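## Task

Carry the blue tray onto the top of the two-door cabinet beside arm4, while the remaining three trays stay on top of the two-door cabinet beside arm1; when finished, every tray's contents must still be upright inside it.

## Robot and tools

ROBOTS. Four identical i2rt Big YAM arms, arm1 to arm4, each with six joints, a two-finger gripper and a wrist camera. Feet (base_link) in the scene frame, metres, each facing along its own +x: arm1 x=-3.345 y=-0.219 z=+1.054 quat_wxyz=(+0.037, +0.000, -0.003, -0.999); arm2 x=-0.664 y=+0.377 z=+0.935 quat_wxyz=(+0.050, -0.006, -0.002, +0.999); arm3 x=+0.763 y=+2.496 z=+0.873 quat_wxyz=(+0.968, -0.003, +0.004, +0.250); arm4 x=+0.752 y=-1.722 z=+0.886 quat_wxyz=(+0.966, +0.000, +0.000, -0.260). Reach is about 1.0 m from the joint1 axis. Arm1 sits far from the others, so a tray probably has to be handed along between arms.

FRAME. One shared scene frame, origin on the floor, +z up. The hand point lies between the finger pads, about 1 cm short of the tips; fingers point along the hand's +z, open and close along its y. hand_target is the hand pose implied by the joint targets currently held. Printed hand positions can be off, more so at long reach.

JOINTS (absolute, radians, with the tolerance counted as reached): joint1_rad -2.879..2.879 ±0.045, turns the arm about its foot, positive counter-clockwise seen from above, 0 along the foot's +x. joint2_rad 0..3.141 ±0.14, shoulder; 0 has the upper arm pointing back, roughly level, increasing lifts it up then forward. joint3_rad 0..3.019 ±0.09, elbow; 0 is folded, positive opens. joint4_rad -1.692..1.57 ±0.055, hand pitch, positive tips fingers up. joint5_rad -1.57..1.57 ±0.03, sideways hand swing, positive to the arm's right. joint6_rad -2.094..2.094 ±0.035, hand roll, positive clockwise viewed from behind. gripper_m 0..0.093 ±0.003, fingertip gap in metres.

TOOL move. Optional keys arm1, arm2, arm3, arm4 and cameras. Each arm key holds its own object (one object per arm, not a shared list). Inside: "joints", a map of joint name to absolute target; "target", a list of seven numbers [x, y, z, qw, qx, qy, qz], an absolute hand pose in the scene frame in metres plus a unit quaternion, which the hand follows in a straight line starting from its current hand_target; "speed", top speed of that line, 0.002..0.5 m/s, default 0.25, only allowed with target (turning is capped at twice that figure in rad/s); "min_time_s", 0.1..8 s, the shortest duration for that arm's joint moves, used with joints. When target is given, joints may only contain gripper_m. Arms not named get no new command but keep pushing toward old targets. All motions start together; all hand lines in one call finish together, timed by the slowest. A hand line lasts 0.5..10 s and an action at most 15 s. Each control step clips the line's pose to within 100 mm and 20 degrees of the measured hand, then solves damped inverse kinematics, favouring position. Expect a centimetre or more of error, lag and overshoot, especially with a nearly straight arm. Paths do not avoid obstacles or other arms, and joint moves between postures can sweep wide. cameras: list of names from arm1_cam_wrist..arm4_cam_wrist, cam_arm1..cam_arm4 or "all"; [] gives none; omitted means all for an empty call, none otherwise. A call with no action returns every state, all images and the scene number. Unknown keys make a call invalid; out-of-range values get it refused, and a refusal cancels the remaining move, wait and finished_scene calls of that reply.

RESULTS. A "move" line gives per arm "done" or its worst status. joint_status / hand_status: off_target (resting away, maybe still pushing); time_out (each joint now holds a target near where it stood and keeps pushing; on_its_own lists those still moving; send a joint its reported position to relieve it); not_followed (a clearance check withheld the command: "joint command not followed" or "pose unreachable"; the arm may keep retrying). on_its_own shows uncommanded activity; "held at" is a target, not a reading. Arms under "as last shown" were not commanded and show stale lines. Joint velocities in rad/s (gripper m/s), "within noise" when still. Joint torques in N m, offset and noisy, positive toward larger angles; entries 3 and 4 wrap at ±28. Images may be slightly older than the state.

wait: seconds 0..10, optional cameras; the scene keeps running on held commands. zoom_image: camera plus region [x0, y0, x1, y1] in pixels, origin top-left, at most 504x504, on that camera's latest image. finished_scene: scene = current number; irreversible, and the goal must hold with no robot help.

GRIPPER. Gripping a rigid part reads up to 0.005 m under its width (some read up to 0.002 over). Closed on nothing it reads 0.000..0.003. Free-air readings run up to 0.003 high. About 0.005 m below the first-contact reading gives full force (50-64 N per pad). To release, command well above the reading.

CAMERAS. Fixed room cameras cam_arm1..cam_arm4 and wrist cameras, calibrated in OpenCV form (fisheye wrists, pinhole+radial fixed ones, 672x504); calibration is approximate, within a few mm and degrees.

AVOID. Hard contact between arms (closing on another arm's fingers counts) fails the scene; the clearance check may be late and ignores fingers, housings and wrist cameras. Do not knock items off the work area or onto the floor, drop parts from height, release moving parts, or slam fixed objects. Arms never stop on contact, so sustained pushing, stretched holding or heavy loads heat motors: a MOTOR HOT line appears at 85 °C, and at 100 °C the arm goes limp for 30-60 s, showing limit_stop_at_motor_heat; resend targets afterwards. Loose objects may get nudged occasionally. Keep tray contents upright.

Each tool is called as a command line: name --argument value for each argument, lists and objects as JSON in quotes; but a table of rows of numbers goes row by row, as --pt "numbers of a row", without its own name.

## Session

move

zoom_image --camera "arm1_cam_wrist" --region '[80, 40, 400, 290]'

zoom_image --camera "cam_arm1" --region '[240, 40, 560, 350]'

zoom_image --camera "cam_arm2" --region '[130, 90, 540, 504]'

Scene clock: 0.00 s.
Joint torques (N m): no reading
Motor temperatures (°C): arm1=[29 31 34 27 27 30 27] | arm2=[32 31 34 30 28 28 27] | arm3=[30 31 34 27 26 30 28] | arm4=[30 28 36 28 26 27 28]
Heat: arm1: hottest joint3_rad 34 °C; arm2: hottest joint3_rad 34 °C; arm3: hottest joint3_rad 34 °C; arm4: hottest joint3_rad 36 °C.
Joint velocities: within noise
arm1.joint_positions: joint1_rad=-0.617 joint2_rad=+0.645 joint3_rad=+1.418 joint4_rad=-1.620 joint5_rad=+0.016 joint6_rad=-0.727 gripper_m=+0.09396
arm1.joint_status: not commanded
arm1.hand: x=-3.5122 y=-0.1110 z=+1.5474 quat_wxyz=(+0.214, -0.932, -0.082, +0.281) (m; scene frame)
arm1.hand_target: x=-3.5117 y=-0.1113 z=+1.5578 quat_wxyz=(+0.221, -0.927, -0.081, +0.291) (m; scene frame)
arm1.hand_status: not commanded
arm2.joint_positions: joint1_rad=-0.739 joint2_rad=+0.622 joint3_rad=+1.415 joint4_rad=-1.193 joint5_rad=+0.010 joint6_rad=+0.602 gripper_m=+0.09396
arm2.joint_status: not commanded
arm2.hand: x=-0.8363 y=+0.5624 z=+1.5157 quat_wxyz=(-0.073, +0.628, -0.550, -0.545) (m; scene frame)
arm2.hand_target: x=-0.8342 y=+0.5599 z=+1.5251 quat_wxyz=(-0.074, +0.624, -0.547, -0.554) (m; scene frame)
arm2.hand_status: not commanded
arm3.joint_positions: joint1_rad=+0.571 joint2_rad=+0.631 joint3_rad=+1.447 joint4_rad=-1.461 joint5_rad=+0.147 joint6_rad=+0.795 gripper_m=+0.09396
arm3.joint_status: not commanded
arm3.hand: x=+0.8909 y=+2.6771 z=+1.4095 quat_wxyz=(-0.314, +0.093, -0.890, -0.316) (m; scene frame)
arm3.hand_target: x=+0.8898 y=+2.6751 z=+1.4178 quat_wxyz=(-0.319, +0.092, -0.886, -0.324) (m; scene frame)
arm3.hand_status: not commanded
arm4.joint_positions: joint1_rad=-0.559 joint2_rad=+0.633 joint3_rad=+1.377 joint4_rad=-1.198 joint5_rad=-0.205 joint6_rad=-0.427 gripper_m=+0.09396
arm4.joint_status: not commanded
arm4.hand: x=+0.9030 y=-1.9335 z=+1.4466 quat_wxyz=(-0.443, -0.221, -0.816, +0.299) (m; scene frame)
arm4.hand_target: x=+0.9016 y=-1.9308 z=+1.4602 quat_wxyz=(-0.451, -0.218, -0.809, +0.308) (m; scene frame)
arm4.hand_status: not commanded
pictures: arm1_cam_wrist, arm2_cam_wrist, arm3_cam_wrist, arm4_cam_wrist, cam_arm1, cam_arm2, cam_arm3, cam_arm4
camera_calibration:
arm1_cam_wrist: T_world_to_cam=[[-0.0310339, 0.886579, 0.461535, -0.725966], [0.998828, 0.01035, 0.0472802, 3.44106], [0.0371407, 0.462461, -0.885861, 1.67786], [0, 0, 0, 1]] pos_world=[-3.52188, -0.167936, 1.65872]
arm2_cam_wrist: T_world_to_cam=[[0.767232, 0.381877, -0.515292, 1.20903], [0.180221, -0.899416, -0.39821, 1.26613], [-0.615529, 0.212653, -0.758883, 0.642422], [0, 0, 0, 1]] pos_world=[-0.760358, 0.540462, 1.61471]
arm3_cam_wrist: T_world_to_cam=[[0.372037, -0.778315, -0.505781, 2.46512], [-0.926193, -0.347245, -0.146925, 1.96378], [-0.0612756, 0.523112, -0.850058, -0.024529], [0, 0, 0, 1]] pos_world=[0.900218, 2.61338, 1.51449]
arm4_cam_wrist: T_world_to_cam=[[-0.627704, -0.720783, 0.29404, -1.25156], [-0.764018, 0.498024, -0.410181, 2.24507], [0.149212, -0.482124, -0.863303, 0.308724], [0, 0, 0, 1]] pos_world=[0.883597, -1.87136, 1.55541]

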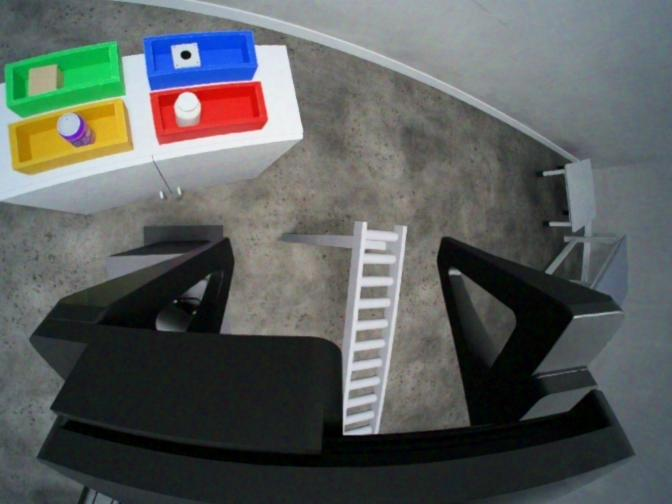

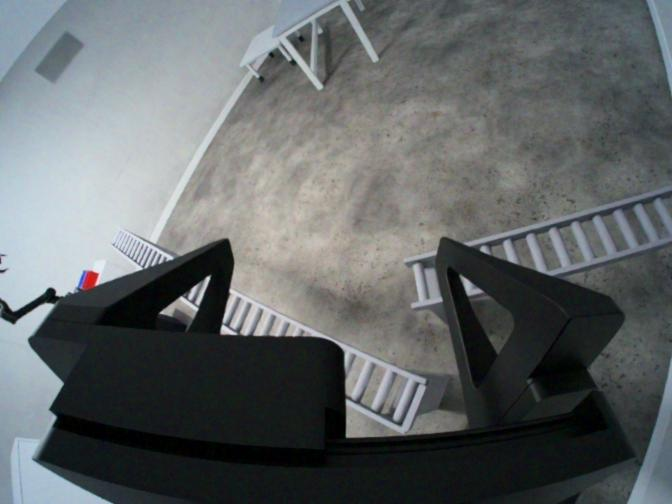

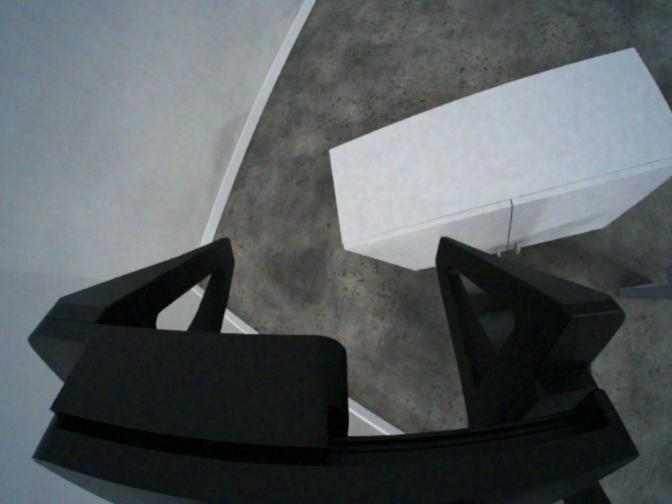

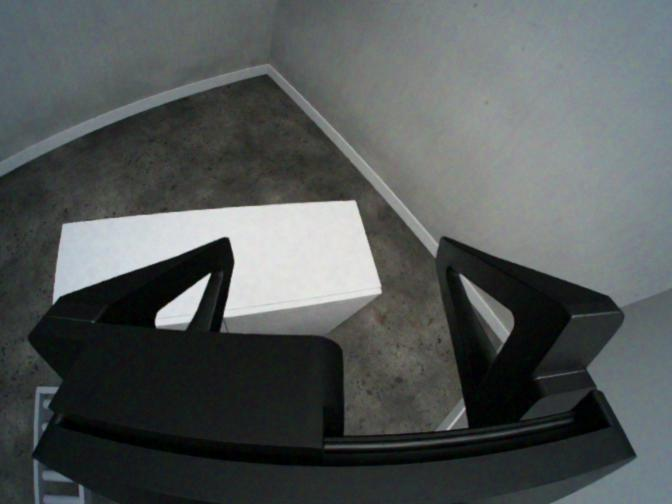

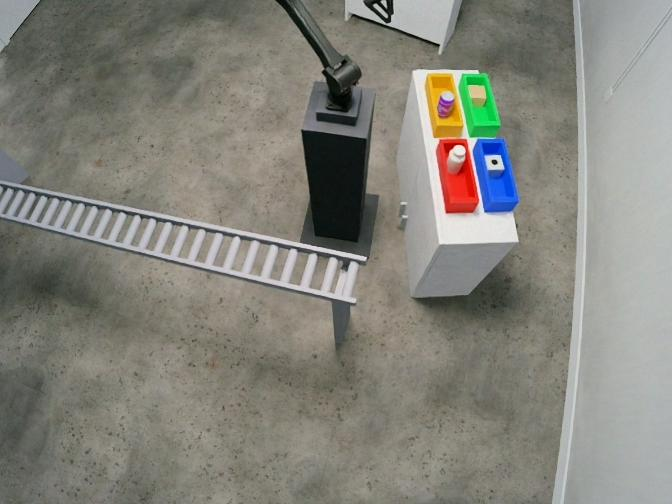

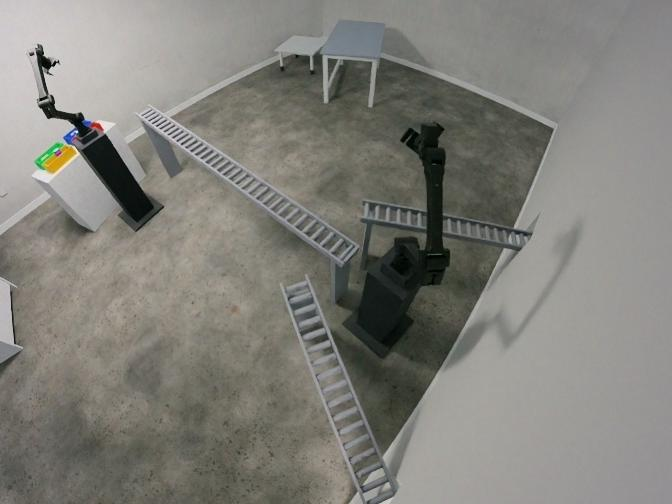

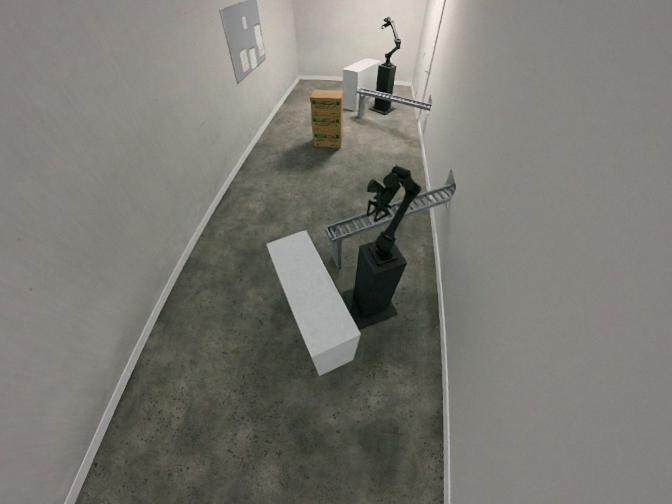

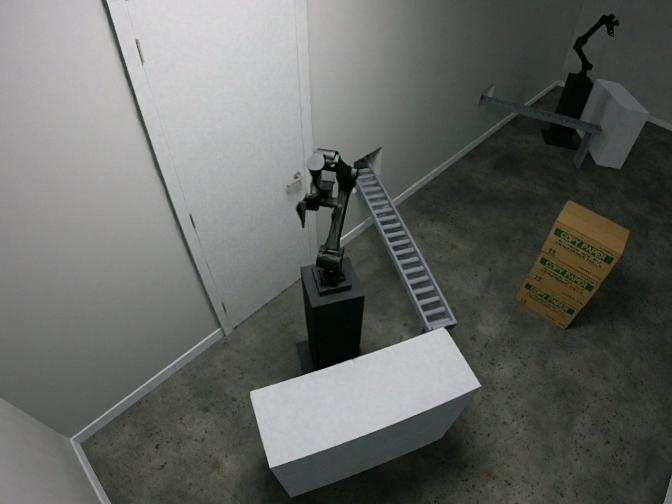

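Scaled by 1.575 from the camera's 672x504 image, which has a finer 960x720 frame.

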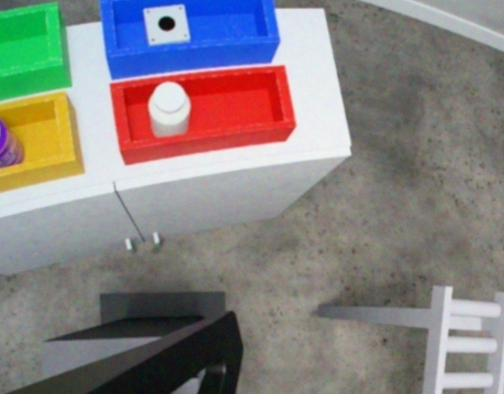

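Scaled by 1.575 from the camera's 672x504 image, which has a finer 960x720 frame.

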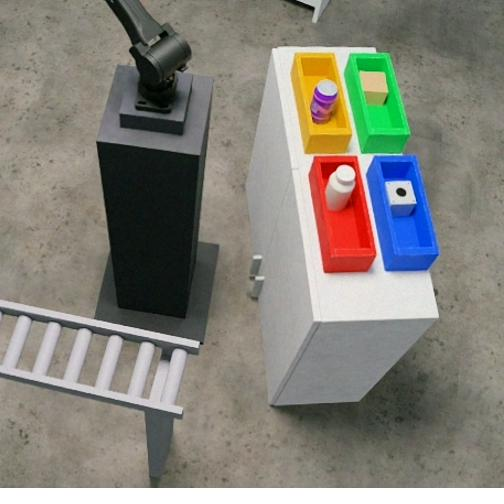

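Scaled by 1.217 from the camera's 672x504 image, which has a finer 960x720 frame.

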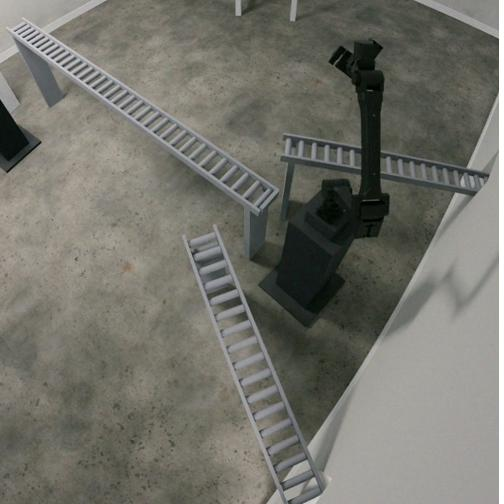

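move --arm1 '{"target":[-4.03,-0.15,1.05,0,-0.796,0.605,0],"speed":0.4,"joints":{"gripper_m":0.05}}' --arm2 '{"target":[-1.0,0.3,1.2,0,1,-0.017,0],"speed":0.4}' --cameras '["arm1_cam_wrist","cam_arm1","arm2_cam_wrist"]'

zoom_image --camera "cam_arm1" --region '[400, 80, 560, 240]'

Scene clock: 23.03 s.
Joint torques (N m): arm1=[-0.67 -21.83 12.16 0.09 -0.13 0.18] | arm2=[0.03 -7.12 11.77 -0.09 -0.17 -0.14] | arm3=[0.62 2.14 8.35 1.92 0.1 0] | arm4=[1.26 1.73 9.61 2.1 -0.11 -0.12]
Motor temperatures (°C): arm1=[29 31 36 27 27 30 27] | arm2=[32 31 40 30 28 28 26] | arm3=[30 31 35 28 26 30 28] | arm4=[30 28 39 29 26 27 28]
Heat: arm1: hottest joint3_rad 36 °C; arm2: hottest joint3_rad 40 °C; arm3: hottest joint3_rad 35 °C; arm4: hottest joint3_rad 39 °C.
move: arm1 off_target; arm2 done
Joint velocities: within noise
arm1.joint_positions: joint1_rad=-0.164 joint2_rad=+2.295 joint3_rad=+1.925 joint4_rad=-1.235 joint5_rad=+0.008 joint6_rad=+1.186 gripper_m=+0.05007
arm1.joint_status: all done
arm1.hand: x=-4.0132 y=-0.1556 z=+1.0374 quat_wxyz=(+0.010, -0.803, +0.596, -0.014) (m; scene frame)
arm1.hand_target: x=-4.0292 y=-0.1501 z=+1.0503 quat_wxyz=(+0.000, -0.796, +0.605, +0.000) (m; scene frame)
arm1.hand_status: off_target (0.022 m and 2.4 deg from the pose sent, 0.719 m and 92.3 deg at the start)
arm2.joint_positions: joint1_rad=+0.314 joint2_rad=+1.212 joint3_rad=+1.232 joint4_rad=-1.569 joint5_rad=+0.003 joint6_rad=+0.270 gripper_m=+0.09397
arm2.joint_status: not commanded
arm2.hand: x=-0.9990 y=+0.3045 z=+1.1998 quat_wxyz=(+0.000, +1.000, -0.028, -0.005) (m; scene frame)
arm2.hand_target: x=-0.9999 y=+0.3000 z=+1.2000 quat_wxyz=(+0.000, +1.000, -0.017, +0.000) (m; scene frame)
arm2.hand_status: done (0.005 m and 1.4 deg from the pose sent, 0.442 m and 100.8 deg at the start)
arm3, arm4: as last shown
arm4.hand: x=+0.9029 y=-1.9335 z=+1.4466 quat_wxyz=(-0.443, -0.222, -0.816, +0.299) (m; scene frame)
pictures: arm1_cam_wrist, arm2_cam_wrist, cam_arm1
camera_calibration:
arm1_cam_wrist: T_world_to_cam=[[0.95314, 0.298552, 0.0489031, 3.81968], [0.211573, -0.77335, 0.597635, 0.113743], [0.216244, -0.559283, -0.800276, 1.73642], [0, 0, 0, 1]] pos_world=[-4.04025, -0.0812591, 1.13485]
arm2_cam_wrist: T_world_to_cam=[[0.0630855, 0.998001, -0.00379801, -0.235173], [0.822846, -0.0498593, 0.566073, 0.164026], [0.564752, -0.0388362, -0.824346, 1.69158], [0, 0, 0, 1]] pos_world=[-1.07546, 0.308575, 1.3007]

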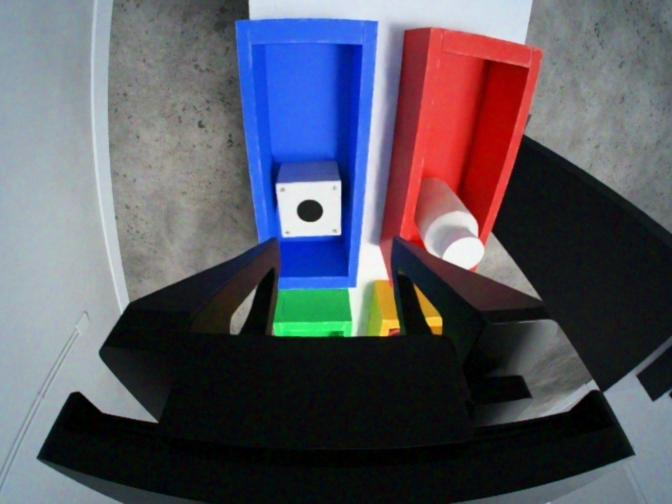

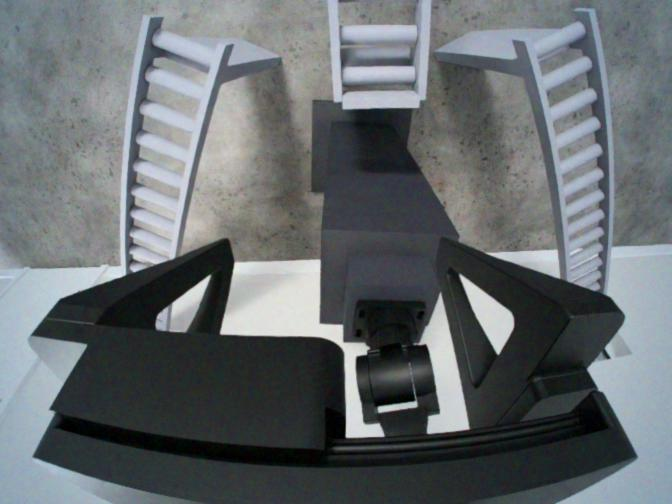

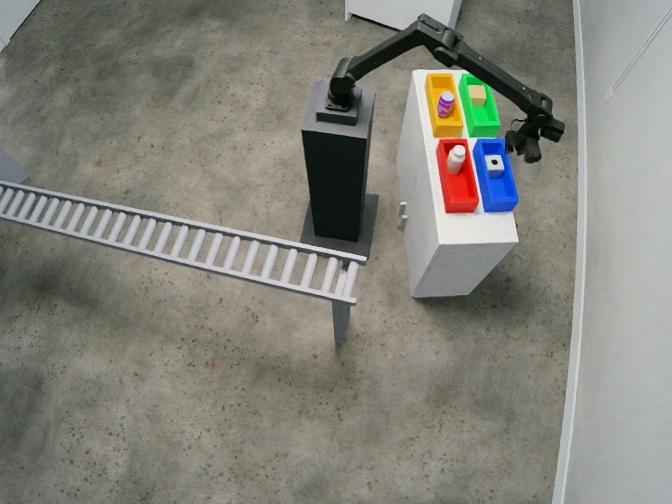

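Scaled by 3.150 from the camera's 672x504 image, which has a finer 960x720 frame.

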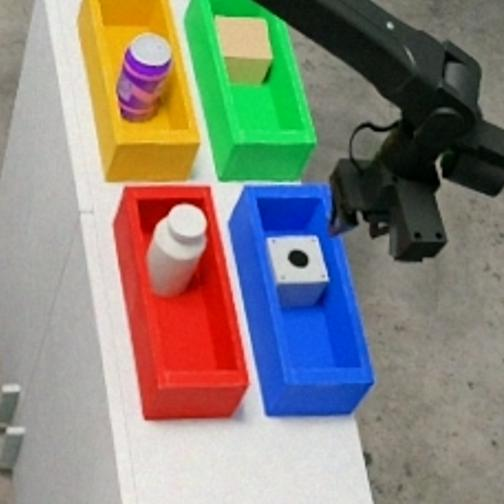

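move --arm1 '{"target":[-4.093,-0.168,0.93,0.008,-0.807,0.59,0.013],"speed":0.25}' --cameras '["arm1_cam_wrist"]'

Scene clock: 34.03 s.
Joint torques (N m): arm1=[-0.21 -25.17 12.12 0.17 0.14 0.17] | arm2=[0.15 -7.12 11.78 -0.09 -0.18 -0.15] | arm3=[0.73 1.9 8.39 1.92 0.1 -0.01] | arm4=[0.44 1.61 9.65 2.11 -0.12 -0.08]
Motor temperatures (°C): arm1=[29 32 38 27 27 30 27] | arm2=[32 31 41 30 28 28 26] | arm3=[30 31 35 28 26 30 28] | arm4=[30 27 41 29 26 27 28]
Heat: arm1: hottest joint3_rad 38 °C; arm2: hottest joint3_rad 41 °C; arm3: hottest joint3_rad 35 °C; arm4: hottest joint3_rad 41 °C.
move: arm1 off_target
Joint velocities: within noise
arm1.joint_positions: joint1_rad=-0.135 joint2_rad=+2.635 joint3_rad=+2.237 joint4_rad=-1.200 joint5_rad=+0.029 joint6_rad=+1.187 gripper_m=+0.05007
arm1.joint_status: not commanded
arm1.hand: x=-4.0742 y=-0.1689 z=+0.9133 quat_wxyz=(+0.018, -0.811, +0.584, -0.005) (m; scene frame)
arm1.hand_target: x=-4.0920 y=-0.1682 z=+0.9306 quat_wxyz=(+0.007, -0.807, +0.590, +0.013) (m; scene frame)
arm1.hand_status: off_target (0.025 m and 2.5 deg from the pose sent, 0.134 m and 3.2 deg at the start)
arm2, arm3, arm4: as last shown
pictures: arm1_cam_wrist
camera_calibration:
arm1_cam_wrist: T_world_to_cam=[[0.944243, 0.325247, 0.051183, 3.85401], [0.237008, -0.779351, 0.580034, 0.309229], [0.228544, -0.535562, -0.812983, 1.70853], [0, 0, 0, 1]] pos_world=[-4.10289, -0.0974833, 1.01238]

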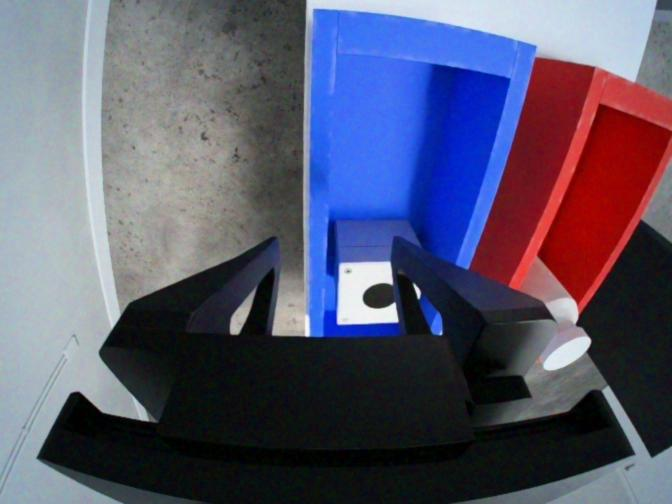

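move --arm1 '{"target":[-4.095,-0.167,0.84,0.008,-0.807,0.59,0.008],"speed":0.12}' --cameras '["arm1_cam_wrist","cam_arm1"]'

zoom_image --camera "cam_arm1" --region '[400, 80, 560, 240]'

Scene clock: 41.30 s.
Joint torques (N m): arm1=[-0.26 -25.23 11.77 0.62 -0.07 0.14] | arm2=[0.15 -7.06 11.74 -0.09 -0.17 -0.14] | arm3=[0.5 2.08 8.38 1.91 0.1 -0.01] | arm4=[0.26 1.14 9.83 2.11 -0.14 -0.11]
Motor temperatures (°C): arm1=[29 34 39 27 27 30 27] | arm2=[32 31 41 30 28 28 26] | arm3=[30 31 35 28 26 30 28] | arm4=[30 27 41 29 26 27 28]
Heat: arm1: hottest joint3_rad 39 °C; arm2: hottest joint3_rad 41 °C; arm3: hottest joint3_rad 35 °C; arm4: hottest joint3_rad 41 °C.
move: arm1 off_target
Joint velocities: within noise
arm1.joint_positions: joint1_rad=-0.135 joint2_rad=+2.798 joint3_rad=+2.326 joint4_rad=-1.144 joint5_rad=+0.029 joint6_rad=+1.187 gripper_m=+0.05007
arm1.joint_status: not commanded
arm1.hand: x=-4.0734 y=-0.1694 z=+0.8270 quat_wxyz=(+0.022, -0.811, +0.584, -0.013) (m; scene frame)
arm1.hand_target: x=-4.0938 y=-0.1671 z=+0.8407 quat_wxyz=(+0.008, -0.807, +0.590, +0.008) (m; scene frame)
arm1.hand_status: off_target (0.025 m and 3.0 deg from the pose sent, 0.076 m and 2.1 deg at the start)
arm2, arm3, arm4: as last shown
pictures: arm1_cam_wrist, cam_arm1
camera_calibration:
arm1_cam_wrist: T_world_to_cam=[[0.943161, 0.325434, 0.0673776, 3.84002], [0.226912, -0.778725, 0.584891, 0.313683], [0.242812, -0.536358, -0.808308, 1.692], [0, 0, 0, 1]] pos_world=[-4.10377, -0.0978842, 0.925453]

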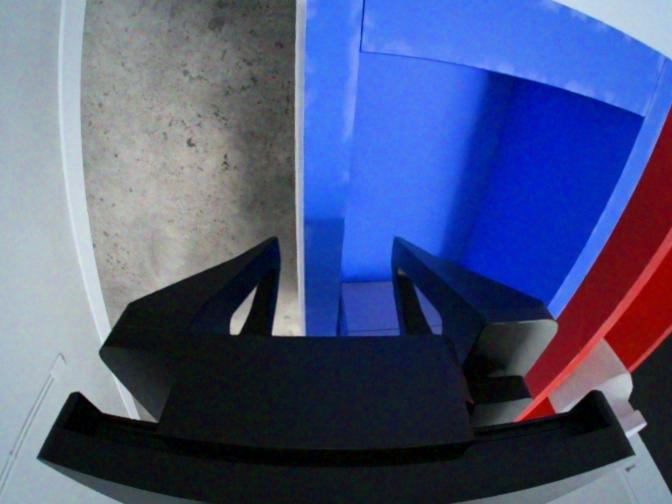

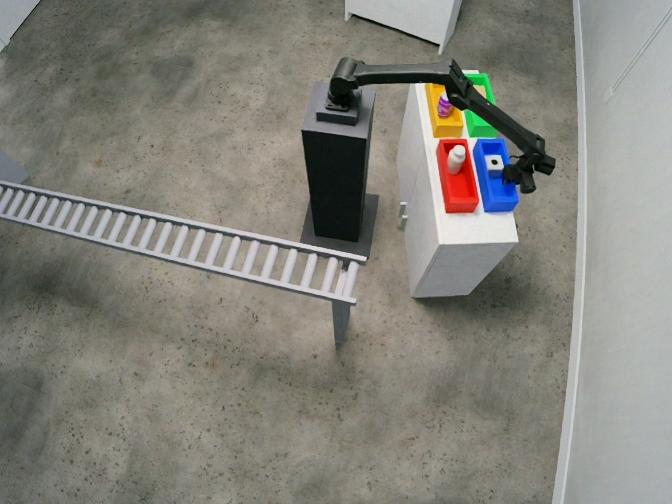

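Scaled by 3.150 from the camera's 672x504 image, which has a finer 960x720 frame.

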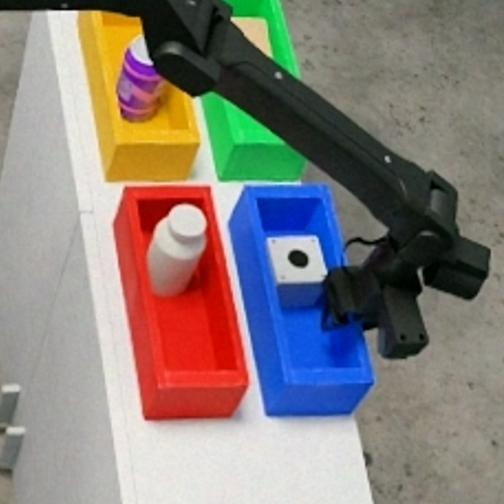

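move --arm1 '{"joints":{"gripper_m":0.0}}'

move --arm1 '{"target":[-4.09,-0.168,1.13,0.01,-0.807,0.59,0.02],"speed":0.2}' --cameras '["arm1_cam_wrist","cam_arm1"]'

Scene clock: 46.97 s.
Joint torques (N m): arm1=[-0.32 -25.35 11.36 0.47 0.06 0.11] | arm2=[0.15 -7 11.77 -0.08 -0.18 -0.15] | arm3=[0.62 2.14 8.39 1.89 0.11 -0.01] | arm4=[1.08 0.85 9.54 1.96 -0.12 -0.09]
Motor temperatures (°C): arm1=[29 34 39 27 27 30 27] | arm2=[32 31 42 30 28 28 26] | arm3=[30 31 36 28 26 30 28] | arm4=[30 27 42 29 26 27 28]
Heat: arm1: hottest joint3_rad 39 °C; arm2: hottest joint3_rad 42 °C; arm3: hottest joint3_rad 36 °C; arm4: hottest joint3_rad 42 °C.
move: arm1 off_target
Joint velocities: within noise
arm1.joint_positions: joint1_rad=-0.135 joint2_rad=+2.799 joint3_rad=+2.330 joint4_rad=-1.139 joint5_rad=+0.026 joint6_rad=+1.190 gripper_m=+0.01070
arm1.joint_status: gripper_m off_target (ended at +0.01073, target +0.00000)
arm1.hand: x=-4.0764 y=-0.1695 z=+0.8279 quat_wxyz=(+0.018, -0.810, +0.585, -0.010) (m; scene frame)
arm1.hand_target: x=-4.0940 y=-0.1669 z=+0.8409 quat_wxyz=(+0.008, -0.807, +0.590, +0.008) (m; scene frame)
arm1.hand_status: not commanded
arm2, arm3, arm4: as last shown
pictures: none

Scene clock: 49.80 s.
Joint torques (N m): arm1=[0.21 -29.1 14.61 -0.47 0 0.15] | arm2=[0.15 -7.06 11.77 -0.08 -0.17 -0.15] | arm3=[0.38 2.2 8.44 1.95 0.11 -0.01] | arm4=[0.21 1.03 9.59 2.17 -0.04 -0.03]
Motor temperatures (°C): arm1=[29 35 39 27 27 30 27] | arm2=[32 31 42 30 28 28 26] | arm3=[30 31 36 28 26 30 28] | arm4=[30 27 42 29 26 27 28]
Heat: arm1: hottest joint3_rad 39 °C; arm2: hottest joint3_rad 42 °C; arm3: hottest joint3_rad 36 °C; arm4: hottest joint3_rad 42 °C.
move: arm1 off_target
Joint velocities: within noise
arm1.joint_positions: joint1_rad=-0.135 joint2_rad=+2.485 joint3_rad=+2.361 joint4_rad=-1.522 joint5_rad=+0.043 joint6_rad=+1.193 gripper_m=+0.01070
arm1.joint_status: not commanded
arm1.hand: x=-4.0665 y=-0.1658 z=+1.0677 quat_wxyz=(+0.036, -0.809, +0.586, -0.022) (m; scene frame)
arm1.hand_target: x=-4.0859 y=-0.1682 z=+1.1297 quat_wxyz=(+0.009, -0.807, +0.590, +0.020) (m; scene frame)
arm1.hand_status: off_target (0.067 m and 5.7 deg from the pose sent, 0.303 m and 3.6 deg at the start; pose on its path clipped on 41 of 85 steps)
arm2, arm3, arm4: as last shown
pictures: arm1_cam_wrist, cam_arm1
camera_calibration:
arm1_cam_wrist: T_world_to_cam=[[0.942338, 0.319229, 0.100455, 3.77655], [0.20468, -0.787242, 0.581684, 0.0857205], [0.264772, -0.527582, -0.807188, 1.97644], [0, 0, 0, 1]] pos_world=[-4.09964, -0.0953673, 1.16613]

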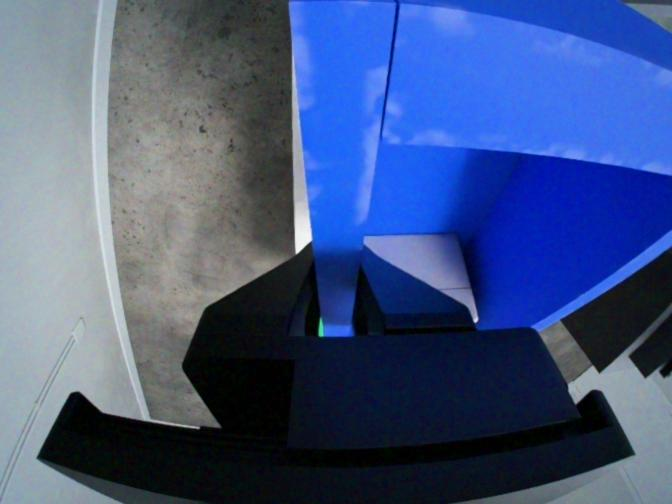

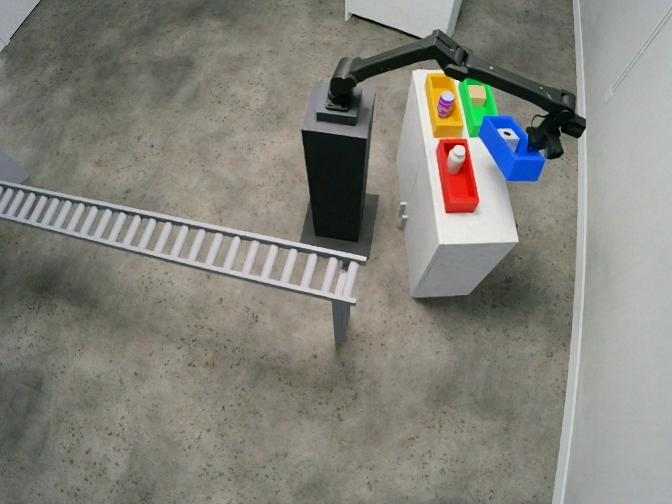

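move --arm1 '{"target":[-3.74,0.29,1.14,0.03,-0.46,0.888,0.03],"speed":0.25}'

move --arm1 '{"target":[-3.335,0.475,1.11,0,0.017,0.999,0.05],"speed":0.25}' --cameras '["arm1_cam_wrist","cam_arm1"]'

zoom_image --camera "cam_arm1" --region '[220, 160, 400, 320]'

Scene clock: 59.57 s.
Joint torques (N m): arm1=[0.44 -22.12 14 -0.17 -0.18 0.14] | arm2=[0.21 -7.12 11.77 -0.09 -0.18 -0.15] | arm3=[0.5 2.08 8.42 2 0.1 -0.01] | arm4=[1.03 0.73 9.76 2.1 -0.1 -0.07]
Motor temperatures (°C): arm1=[29 36 40 27 27 30 28] | arm2=[32 31 43 30 28 28 26] | arm3=[30 31 36 27 26 30 28] | arm4=[30 27 43 29 26 27 28]
Heat: arm1: hottest joint3_rad 40 °C; arm2: hottest joint3_rad 43 °C; arm3: hottest joint3_rad 36 °C; arm4: hottest joint3_rad 43 °C.
move: arm1 off_target
Joint velocities: within noise
arm1.joint_positions: joint1_rad=-0.967 joint2_rad=+2.080 joint3_rad=+1.725 joint4_rad=-1.242 joint5_rad=+0.080 joint6_rad=+1.282 gripper_m=+0.01070
arm1.joint_status: not commanded
arm1.hand: x=-3.7204 y=+0.2722 z=+1.1001 quat_wxyz=(+0.040, -0.464, +0.885, -0.007) (m; scene frame)
arm1.hand_target: x=-3.7383 y=+0.2879 z=+1.1406 quat_wxyz=(+0.029, -0.460, +0.887, +0.031) (m; scene frame)
arm1.hand_status: off_target (0.048 m and 4.4 deg from the pose sent, 0.565 m and 53.7 deg at the start)
arm2, arm3, arm4: as last shown
pictures: none

Scene clock: 62.47 s.
Joint torques (N m): arm1=[0.21 -24 14.15 -0.05 -0.43 0.17] | arm2=[0.03 -7.06 11.75 -0.08 -0.17 -0.15] | arm3=[0.62 2.02 8.4 1.96 0.11 -0.01] | arm4=[1.2 1.61 9.65 2 -0.08 -0.03]
Motor temperatures (°C): arm1=[29 36 41 27 27 30 28] | arm2=[32 31 43 30 28 28 26] | arm3=[30 31 36 27 26 30 28] | arm4=[30 27 43 29 26 27 28]
Heat: arm1: hottest joint3_rad 41 °C; arm2: hottest joint3_rad 43 °C; arm3: hottest joint3_rad 36 °C; arm4: hottest joint3_rad 43 °C.
move: arm1 off_target
Joint velocities: within noise
arm1.joint_positions: joint1_rad=-1.664 joint2_rad=+2.204 joint3_rad=+1.849 joint4_rad=-1.196 joint5_rad=+0.011 joint6_rad=+1.575 gripper_m=+0.01070
arm1.joint_status: not commanded
arm1.hand: x=-3.3294 y=+0.4449 z=+1.0656 quat_wxyz=(+0.005, +0.012, +1.000, +0.007) (m; scene frame)
arm1.hand_target: x=-3.3350 y=+0.4717 z=+1.1107 quat_wxyz=(+0.000, +0.017, +0.999, +0.051) (m; scene frame)
arm1.hand_status: off_target (0.054 m and 5.0 deg from the pose sent, 0.436 m and 57.8 deg at the start)
arm2, arm3, arm4: as last shown
pictures: arm1_cam_wrist, cam_arm1
camera_calibration:
arm1_cam_wrist: T_world_to_cam=[[-0.014659, -0.99989, 0.00215672, 0.392485], [-0.813573, 0.0131813, 0.581313, -3.32912], [-0.581278, 0.00676681, -0.813677, -0.945942], [0, 0, 0, 1]] pos_world=[-3.25258, 0.442725, 1.16472]

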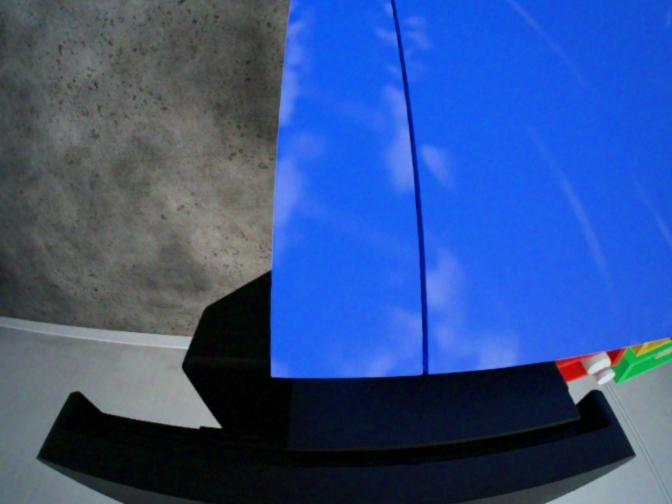

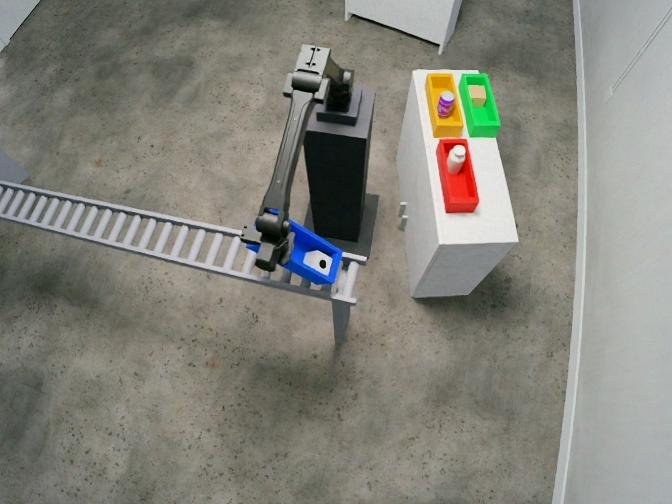

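Scaled by 2.800 from the camera's 672x504 image, which has a finer 960x720 frame.

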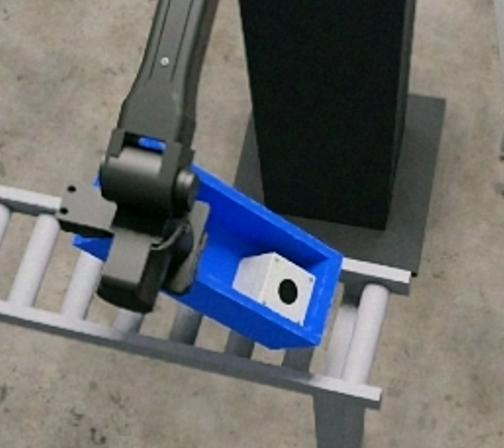

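move --arm1 '{"target":[-3.335,0.478,1.03,0,0.017,0.999,0.04],"speed":0.12}' --cameras '["cam_arm1"]'

zoom_image --camera "cam_arm1" --region '[220, 180, 400, 320]'

Scene clock: 71.27 s.
Joint torques (N m): arm1=[0.85 -23.94 11.26 0.76 -0.76 0.16] | arm2=[0.15 -7.06 11.75 -0.08 -0.17 -0.15] | arm3=[0.56 2.14 8.47 1.98 0.09 0] | arm4=[0.67 1.03 9.81 2.17 -0.1 -0.06]
Motor temperatures (°C): arm1=[29 37 42 27 27 30 28] | arm2=[32 31 44 30 28 28 26] | arm3=[30 31 36 27 26 30 28] | arm4=[30 27 43 29 26 27 28]
Heat: arm1: hottest joint3_rad 42 °C; arm2: hottest joint3_rad 44 °C; arm3: hottest joint3_rad 36 °C; arm4: hottest joint3_rad 43 °C.
move: arm1 off_target
Joint velocities: within noise
arm1.joint_positions: joint1_rad=-1.672 joint2_rad=+2.302 joint3_rad=+1.849 joint4_rad=-1.102 joint5_rad=+0.019 joint6_rad=+1.577 gripper_m=+0.01070
arm1.joint_status: not commanded
arm1.hand: x=-3.3219 y=+0.4533 z=+1.0030 quat_wxyz=(+0.010, +0.017, +1.000, +0.005) (m; scene frame)
arm1.hand_target: x=-3.3351 y=+0.4764 z=+1.0307 quat_wxyz=(+0.000, +0.017, +0.999, +0.040) (m; scene frame)
arm1.hand_status: off_target (0.039 m and 4.1 deg from the pose sent, 0.049 m and 3.9 deg at the start)
arm2: as last shown
arm3.joint_positions: joint1_rad=+0.571 joint2_rad=+0.631 joint3_rad=+1.447 joint4_rad=-1.461 joint5_rad=+0.147 joint6_rad=+0.795 gripper_m=+0.09396
arm3.joint_status: not commanded
arm3.hand: x=+0.8909 y=+2.6771 z=+1.4095 quat_wxyz=(-0.314, +0.093, -0.890, -0.316) (m; scene frame)
arm3.hand_target: x=+0.8898 y=+2.6751 z=+1.4178 quat_wxyz=(-0.319, +0.092, -0.886, -0.324) (m; scene frame)
arm3.hand_status: not commanded
arm4.joint_positions: joint1_rad=-0.559 joint2_rad=+0.633 joint3_rad=+1.377 joint4_rad=-1.198 joint5_rad=-0.205 joint6_rad=-0.427 gripper_m=+0.09396
arm4.joint_status: not commanded
arm4.hand: x=+0.9029 y=-1.9335 z=+1.4466 quat_wxyz=(-0.443, -0.222, -0.816, +0.299) (m; scene frame)
arm4.hand_target: x=+0.9016 y=-1.9308 z=+1.4602 quat_wxyz=(-0.451, -0.218, -0.809, +0.308) (m; scene frame)
arm4.hand_status: not commanded
pictures: cam_arm1

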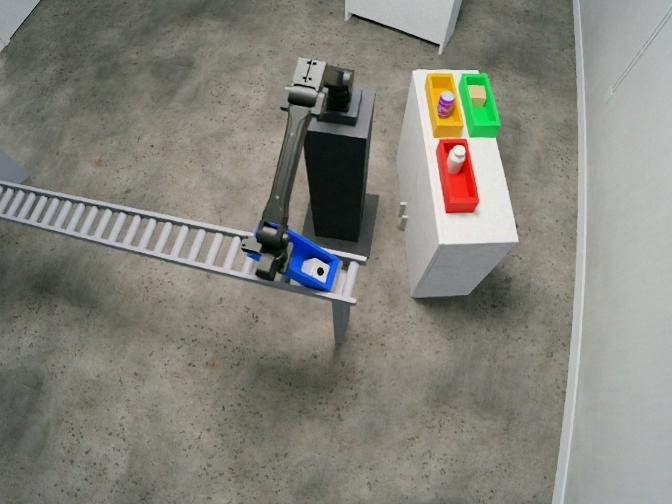

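Scaled by 2.800 from the camera's 672x504 image, which has a finer 960x720 frame.

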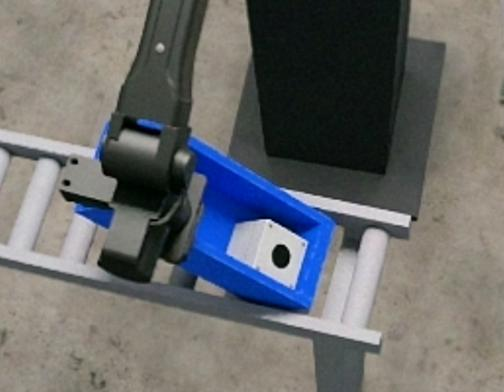

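move --arm1 '{"target":[-3.33,0.472,0.965,0,0.017,0.999,0.03],"speed":0.08}' --cameras '["cam_arm1","arm1_cam_wrist"]'

zoom_image --camera "cam_arm1" --region '[220, 180, 400, 320]'

Scene clock: 78.47 s.
Joint torques (N m): arm1=[1.49 -18.37 8.18 2.55 -0.32 0.35] | arm2=[0.09 -7.12 11.75 -0.08 -0.18 -0.15] | arm3=[0.62 2.14 8.42 1.98 0.1 -0.02] | arm4=[0.97 0.73 9.73 2.19 -0.13 -0.07]
Motor temperatures (°C): arm1=[29 37 42 27 27 30 28] | arm2=[32 31 44 30 28 28 26] | arm3=[30 31 36 27 26 30 28] | arm4=[30 27 44 29 26 27 28]
Heat: arm1: hottest joint3_rad 42 °C; arm2: hottest joint3_rad 44 °C; arm3: hottest joint3_rad 36 °C; arm4: hottest joint3_rad 44 °C.
move: arm1 off_target
Joint velocities: within noise
arm1.joint_positions: joint1_rad=-1.689 joint2_rad=+2.316 joint3_rad=+1.849 joint4_rad=-1.058 joint5_rad=+0.007 joint6_rad=+1.552 gripper_m=+0.01070
arm1.joint_status: not commanded
arm1.hand: x=-3.3123 y=+0.4612 z=+0.9941 quat_wxyz=(+0.004, +0.014, +1.000, +0.020) (m; scene frame)
arm1.hand_target: x=-3.3300 y=+0.4696 z=+0.9663 quat_wxyz=(+0.000, +0.017, +0.999, +0.029) (m; scene frame)
arm1.hand_status: off_target (0.036 m and 1.3 deg from the pose sent, 0.043 m and 3.0 deg at the start)
arm2.joint_positions: joint1_rad=+0.314 joint2_rad=+1.212 joint3_rad=+1.232 joint4_rad=-1.569 joint5_rad=+0.003 joint6_rad=+0.270 gripper_m=+0.09397
arm2.joint_status: not commanded
arm2.hand: x=-0.9990 y=+0.3045 z=+1.1998 quat_wxyz=(+0.000, +1.000, -0.028, -0.005) (m; scene frame)
arm2.hand_target: x=-0.9999 y=+0.3000 z=+1.2000 quat_wxyz=(+0.000, +1.000, -0.017, +0.000) (m; scene frame)
arm2.hand_status: not commanded
arm3, arm4: as last shown
pictures: arm1_cam_wrist, cam_arm1
camera_calibration:
arm1_cam_wrist: T_world_to_cam=[[-0.0176858, -0.999554, -0.0240567, 0.425108], [-0.812471, 0.000344214, 0.583002, -3.26592], [-0.582734, 0.0298563, -0.812114, -1.01133], [0, 0, 0, 1]] pos_world=[-3.23528, 0.456238, 1.09294]

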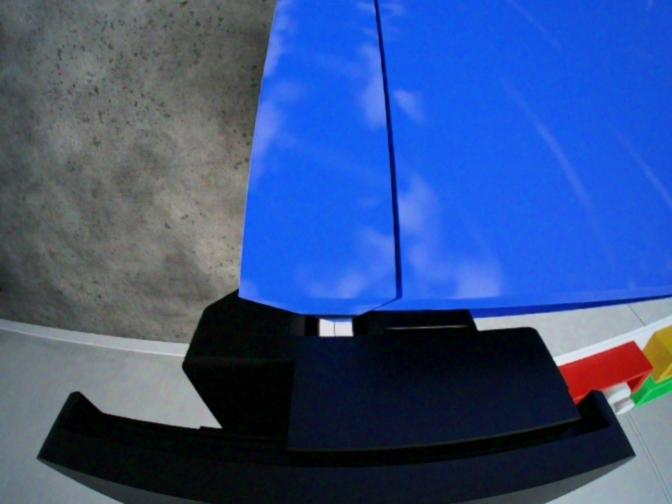

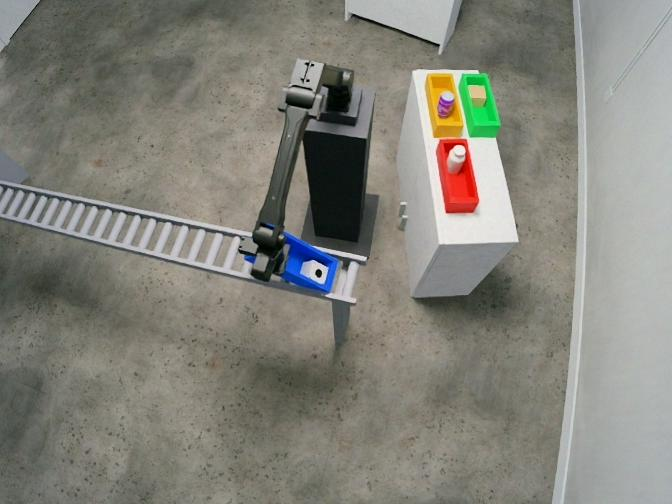

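Scaled by 2.800 from the camera's 672x504 image, which has a finer 960x720 frame.

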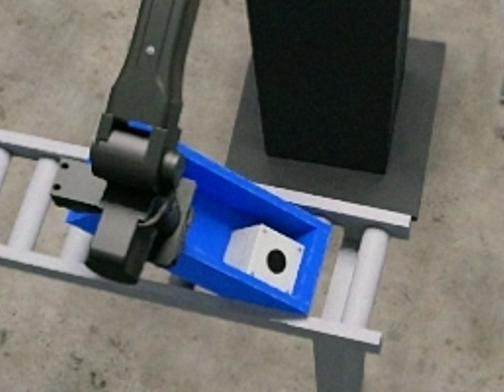

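move --arm1 '{"joints":{"gripper_m":0.0105}}'

move --arm1 '{"joints":{"gripper_m":0.0115}}' --cameras '["cam_arm1"]'

zoom_image --camera "cam_arm1" --region '[220, 180, 400, 320]'

Scene clock: 86.53 s.
Joint torques (N m): arm1=[1.55 -18.37 8.17 2.55 -0.32 0.34] | arm2=[0.09 -7.06 11.77 -0.08 -0.17 -0.15] | arm3=[0.56 2.2 8.4 1.87 0.09 -0.02] | arm4=[1.08 0.5 9.59 2.09 -0.16 -0.09]
Motor temperatures (°C): arm1=[29 36 42 27 27 30 28] | arm2=[32 31 44 30 28 28 26] | arm3=[30 31 37 27 26 30 28] | arm4=[30 27 44 29 26 27 28]
Heat: arm1: hottest joint3_rad 42 °C; arm2: hottest joint3_rad 44 °C; arm3: hottest joint3_rad 37 °C; arm4: hottest joint3_rad 44 °C.
move: arm1 done
Joint velocities: within noise
arm1.joint_positions: joint1_rad=-1.689 joint2_rad=+2.316 joint3_rad=+1.849 joint4_rad=-1.058 joint5_rad=+0.007 joint6_rad=+1.552 gripper_m=+0.01070
arm1.joint_status: all done
arm1.hand: x=-3.3123 y=+0.4612 z=+0.9941 quat_wxyz=(+0.004, +0.014, +1.000, +0.020) (m; scene frame)
arm1.hand_target: x=-3.3300 y=+0.4696 z=+0.9663 quat_wxyz=(+0.000, +0.017, +0.999, +0.029) (m; scene frame)
arm1.hand_status: not commanded
arm2, arm3, arm4: as last shown
pictures: none

Scene clock: 87.23 s.
Joint torques (N m): arm1=[2.14 -19.08 8.14 2.25 -0.48 0.33] | arm2=[0.15 -7.12 11.77 -0.08 -0.17 -0.14] | arm3=[0.44 2.14 8.39 1.96 0.1 -0.01] | arm4=[0.85 1.67 9.61 2.19 -0.09 -0.1]
Motor temperatures (°C): arm1=[29 36 42 27 27 30 28] | arm2=[32 31 44 30 28 28 26] | arm3=[30 31 37 27 26 30 28] | arm4=[30 27 44 29 26 27 28]
Heat: arm1: hottest joint3_rad 42 °C; arm2: hottest joint3_rad 44 °C; arm3: hottest joint3_rad 37 °C; arm4: hottest joint3_rad 44 °C.
move: arm1 done
Joint velocities: arm1=[-0.015 -0.005 -0.012 -0.027 0.066 0.007 -0.004] | arm2=[within noise] | arm3=[within noise] | arm4=[within noise]
arm1.joint_positions: joint1_rad=-1.697 joint2_rad=+2.324 joint3_rad=+1.849 joint4_rad=-1.050 joint5_rad=+0.011 joint6_rad=+1.552 gripper_m=+0.01154
arm1.joint_status: all done
arm1.hand: x=-3.3061 y=+0.4613 z=+0.9886 quat_wxyz=(+0.006, +0.018, +1.000, +0.020) (m; scene frame)
arm1.hand_target: x=-3.3301 y=+0.4696 z=+0.9663 quat_wxyz=(+0.000, +0.017, +0.999, +0.029) (m; scene frame)
arm1.hand_status: not commanded
arm2, arm3, arm4: as last shown
pictures: cam_arm1

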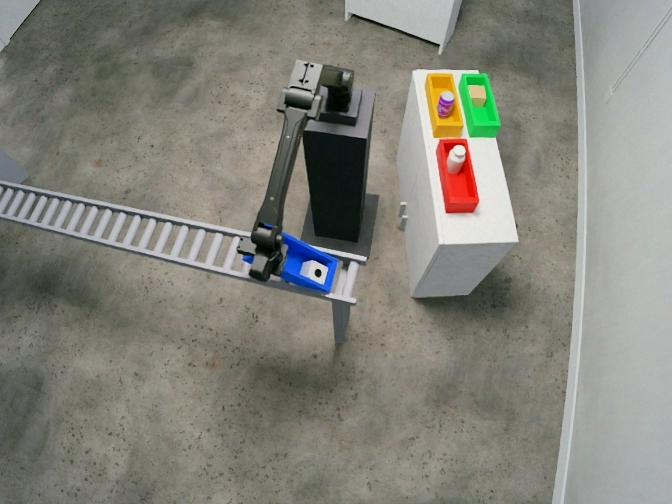

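Scaled by 2.800 from the camera's 672x504 image, which has a finer 960x720 frame.

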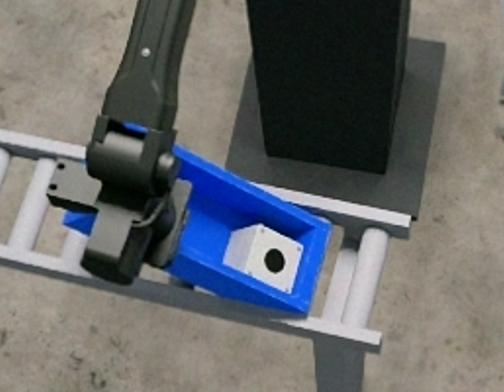

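move --arm1 '{"target":[-3.3,0.47,0.94,0,0.017,0.999,0.02],"speed":0.05,"joints":{"gripper_m":0.012}}' --cameras '["cam_arm1","arm1_cam_wrist"]'

zoom_image --camera "cam_arm1" --region '[220, 180, 400, 320]'

Scene clock: 93.27 s.
Joint torques (N m): arm1=[2.02 -19.37 9.68 0.96 -0.58 0.12] | arm2=[0.15 -7 11.77 -0.09 -0.17 -0.15] | arm3=[0.5 1.96 8.43 1.95 0.1 -0.01] | arm4=[0.91 1.14 9.65 1.94 -0.1 -0.08]
Motor temperatures (°C): arm1=[29 36 41 27 27 30 28] | arm2=[32 31 44 30 28 28 26] | arm3=[30 31 37 27 26 30 28] | arm4=[30 27 44 29 26 27 28]
Heat: arm1: hottest joint3_rad 41 °C; arm2: hottest joint3_rad 44 °C; arm3: hottest joint3_rad 37 °C; arm4: hottest joint3_rad 44 °C.
move: arm1 off_target
Joint velocities: within noise
arm1.joint_positions: joint1_rad=-1.741 joint2_rad=+2.373 joint3_rad=+1.849 joint4_rad=-1.002 joint5_rad=+0.013 joint6_rad=+1.529 gripper_m=+0.01221
arm1.joint_status: all done
arm1.hand: x=-3.2762 y=+0.4603 z=+0.9566 quat_wxyz=(+0.008, +0.028, +0.999, +0.019) (m; scene frame)
arm1.hand_target: x=-3.3000 y=+0.4684 z=+0.9407 quat_wxyz=(+0.000, +0.017, +1.000, +0.020) (m; scene frame)
arm1.hand_status: off_target (0.031 m and 1.5 deg from the pose sent, 0.050 m and 0.7 deg at the start)
arm2, arm3, arm4: as last shown
pictures: arm1_cam_wrist, cam_arm1
camera_calibration:
arm1_cam_wrist: T_world_to_cam=[[-0.0459579, -0.998701, -0.0220172, 0.328989], [-0.816046, 0.0248222, 0.577453, -3.23239], [-0.576156, 0.0445056, -0.816127, -1.00198], [0, 0, 0, 1]] pos_world=[-3.19995, 0.45339, 1.05605]

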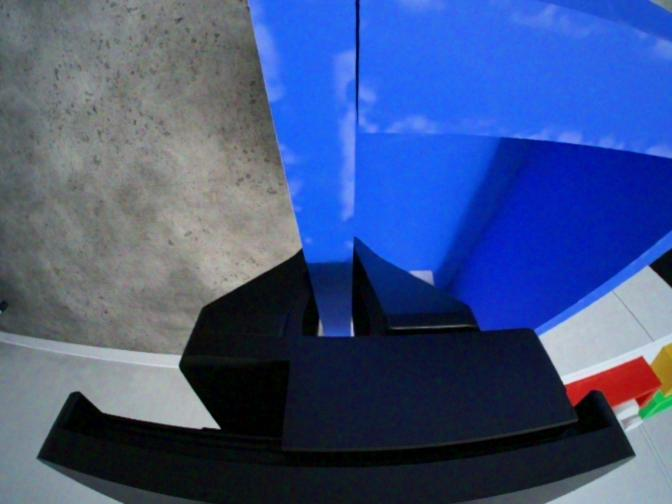

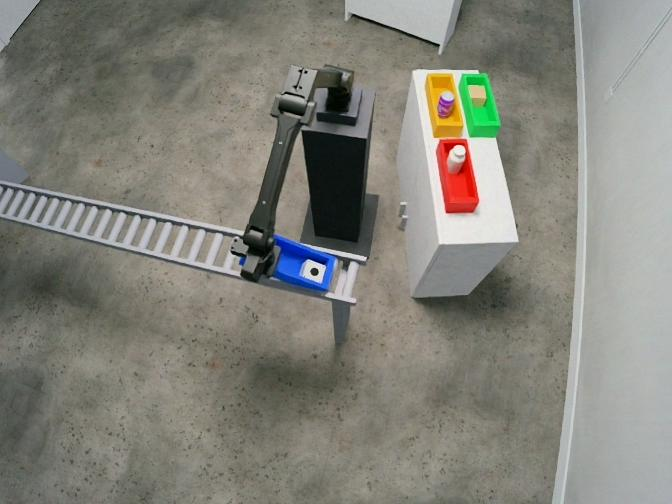

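Scaled by 2.800 from the camera's 672x504 image, which has a finer 960x720 frame.

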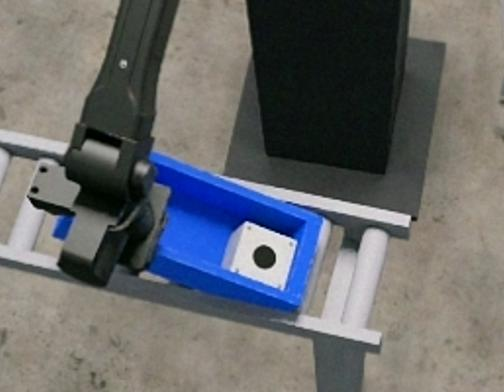

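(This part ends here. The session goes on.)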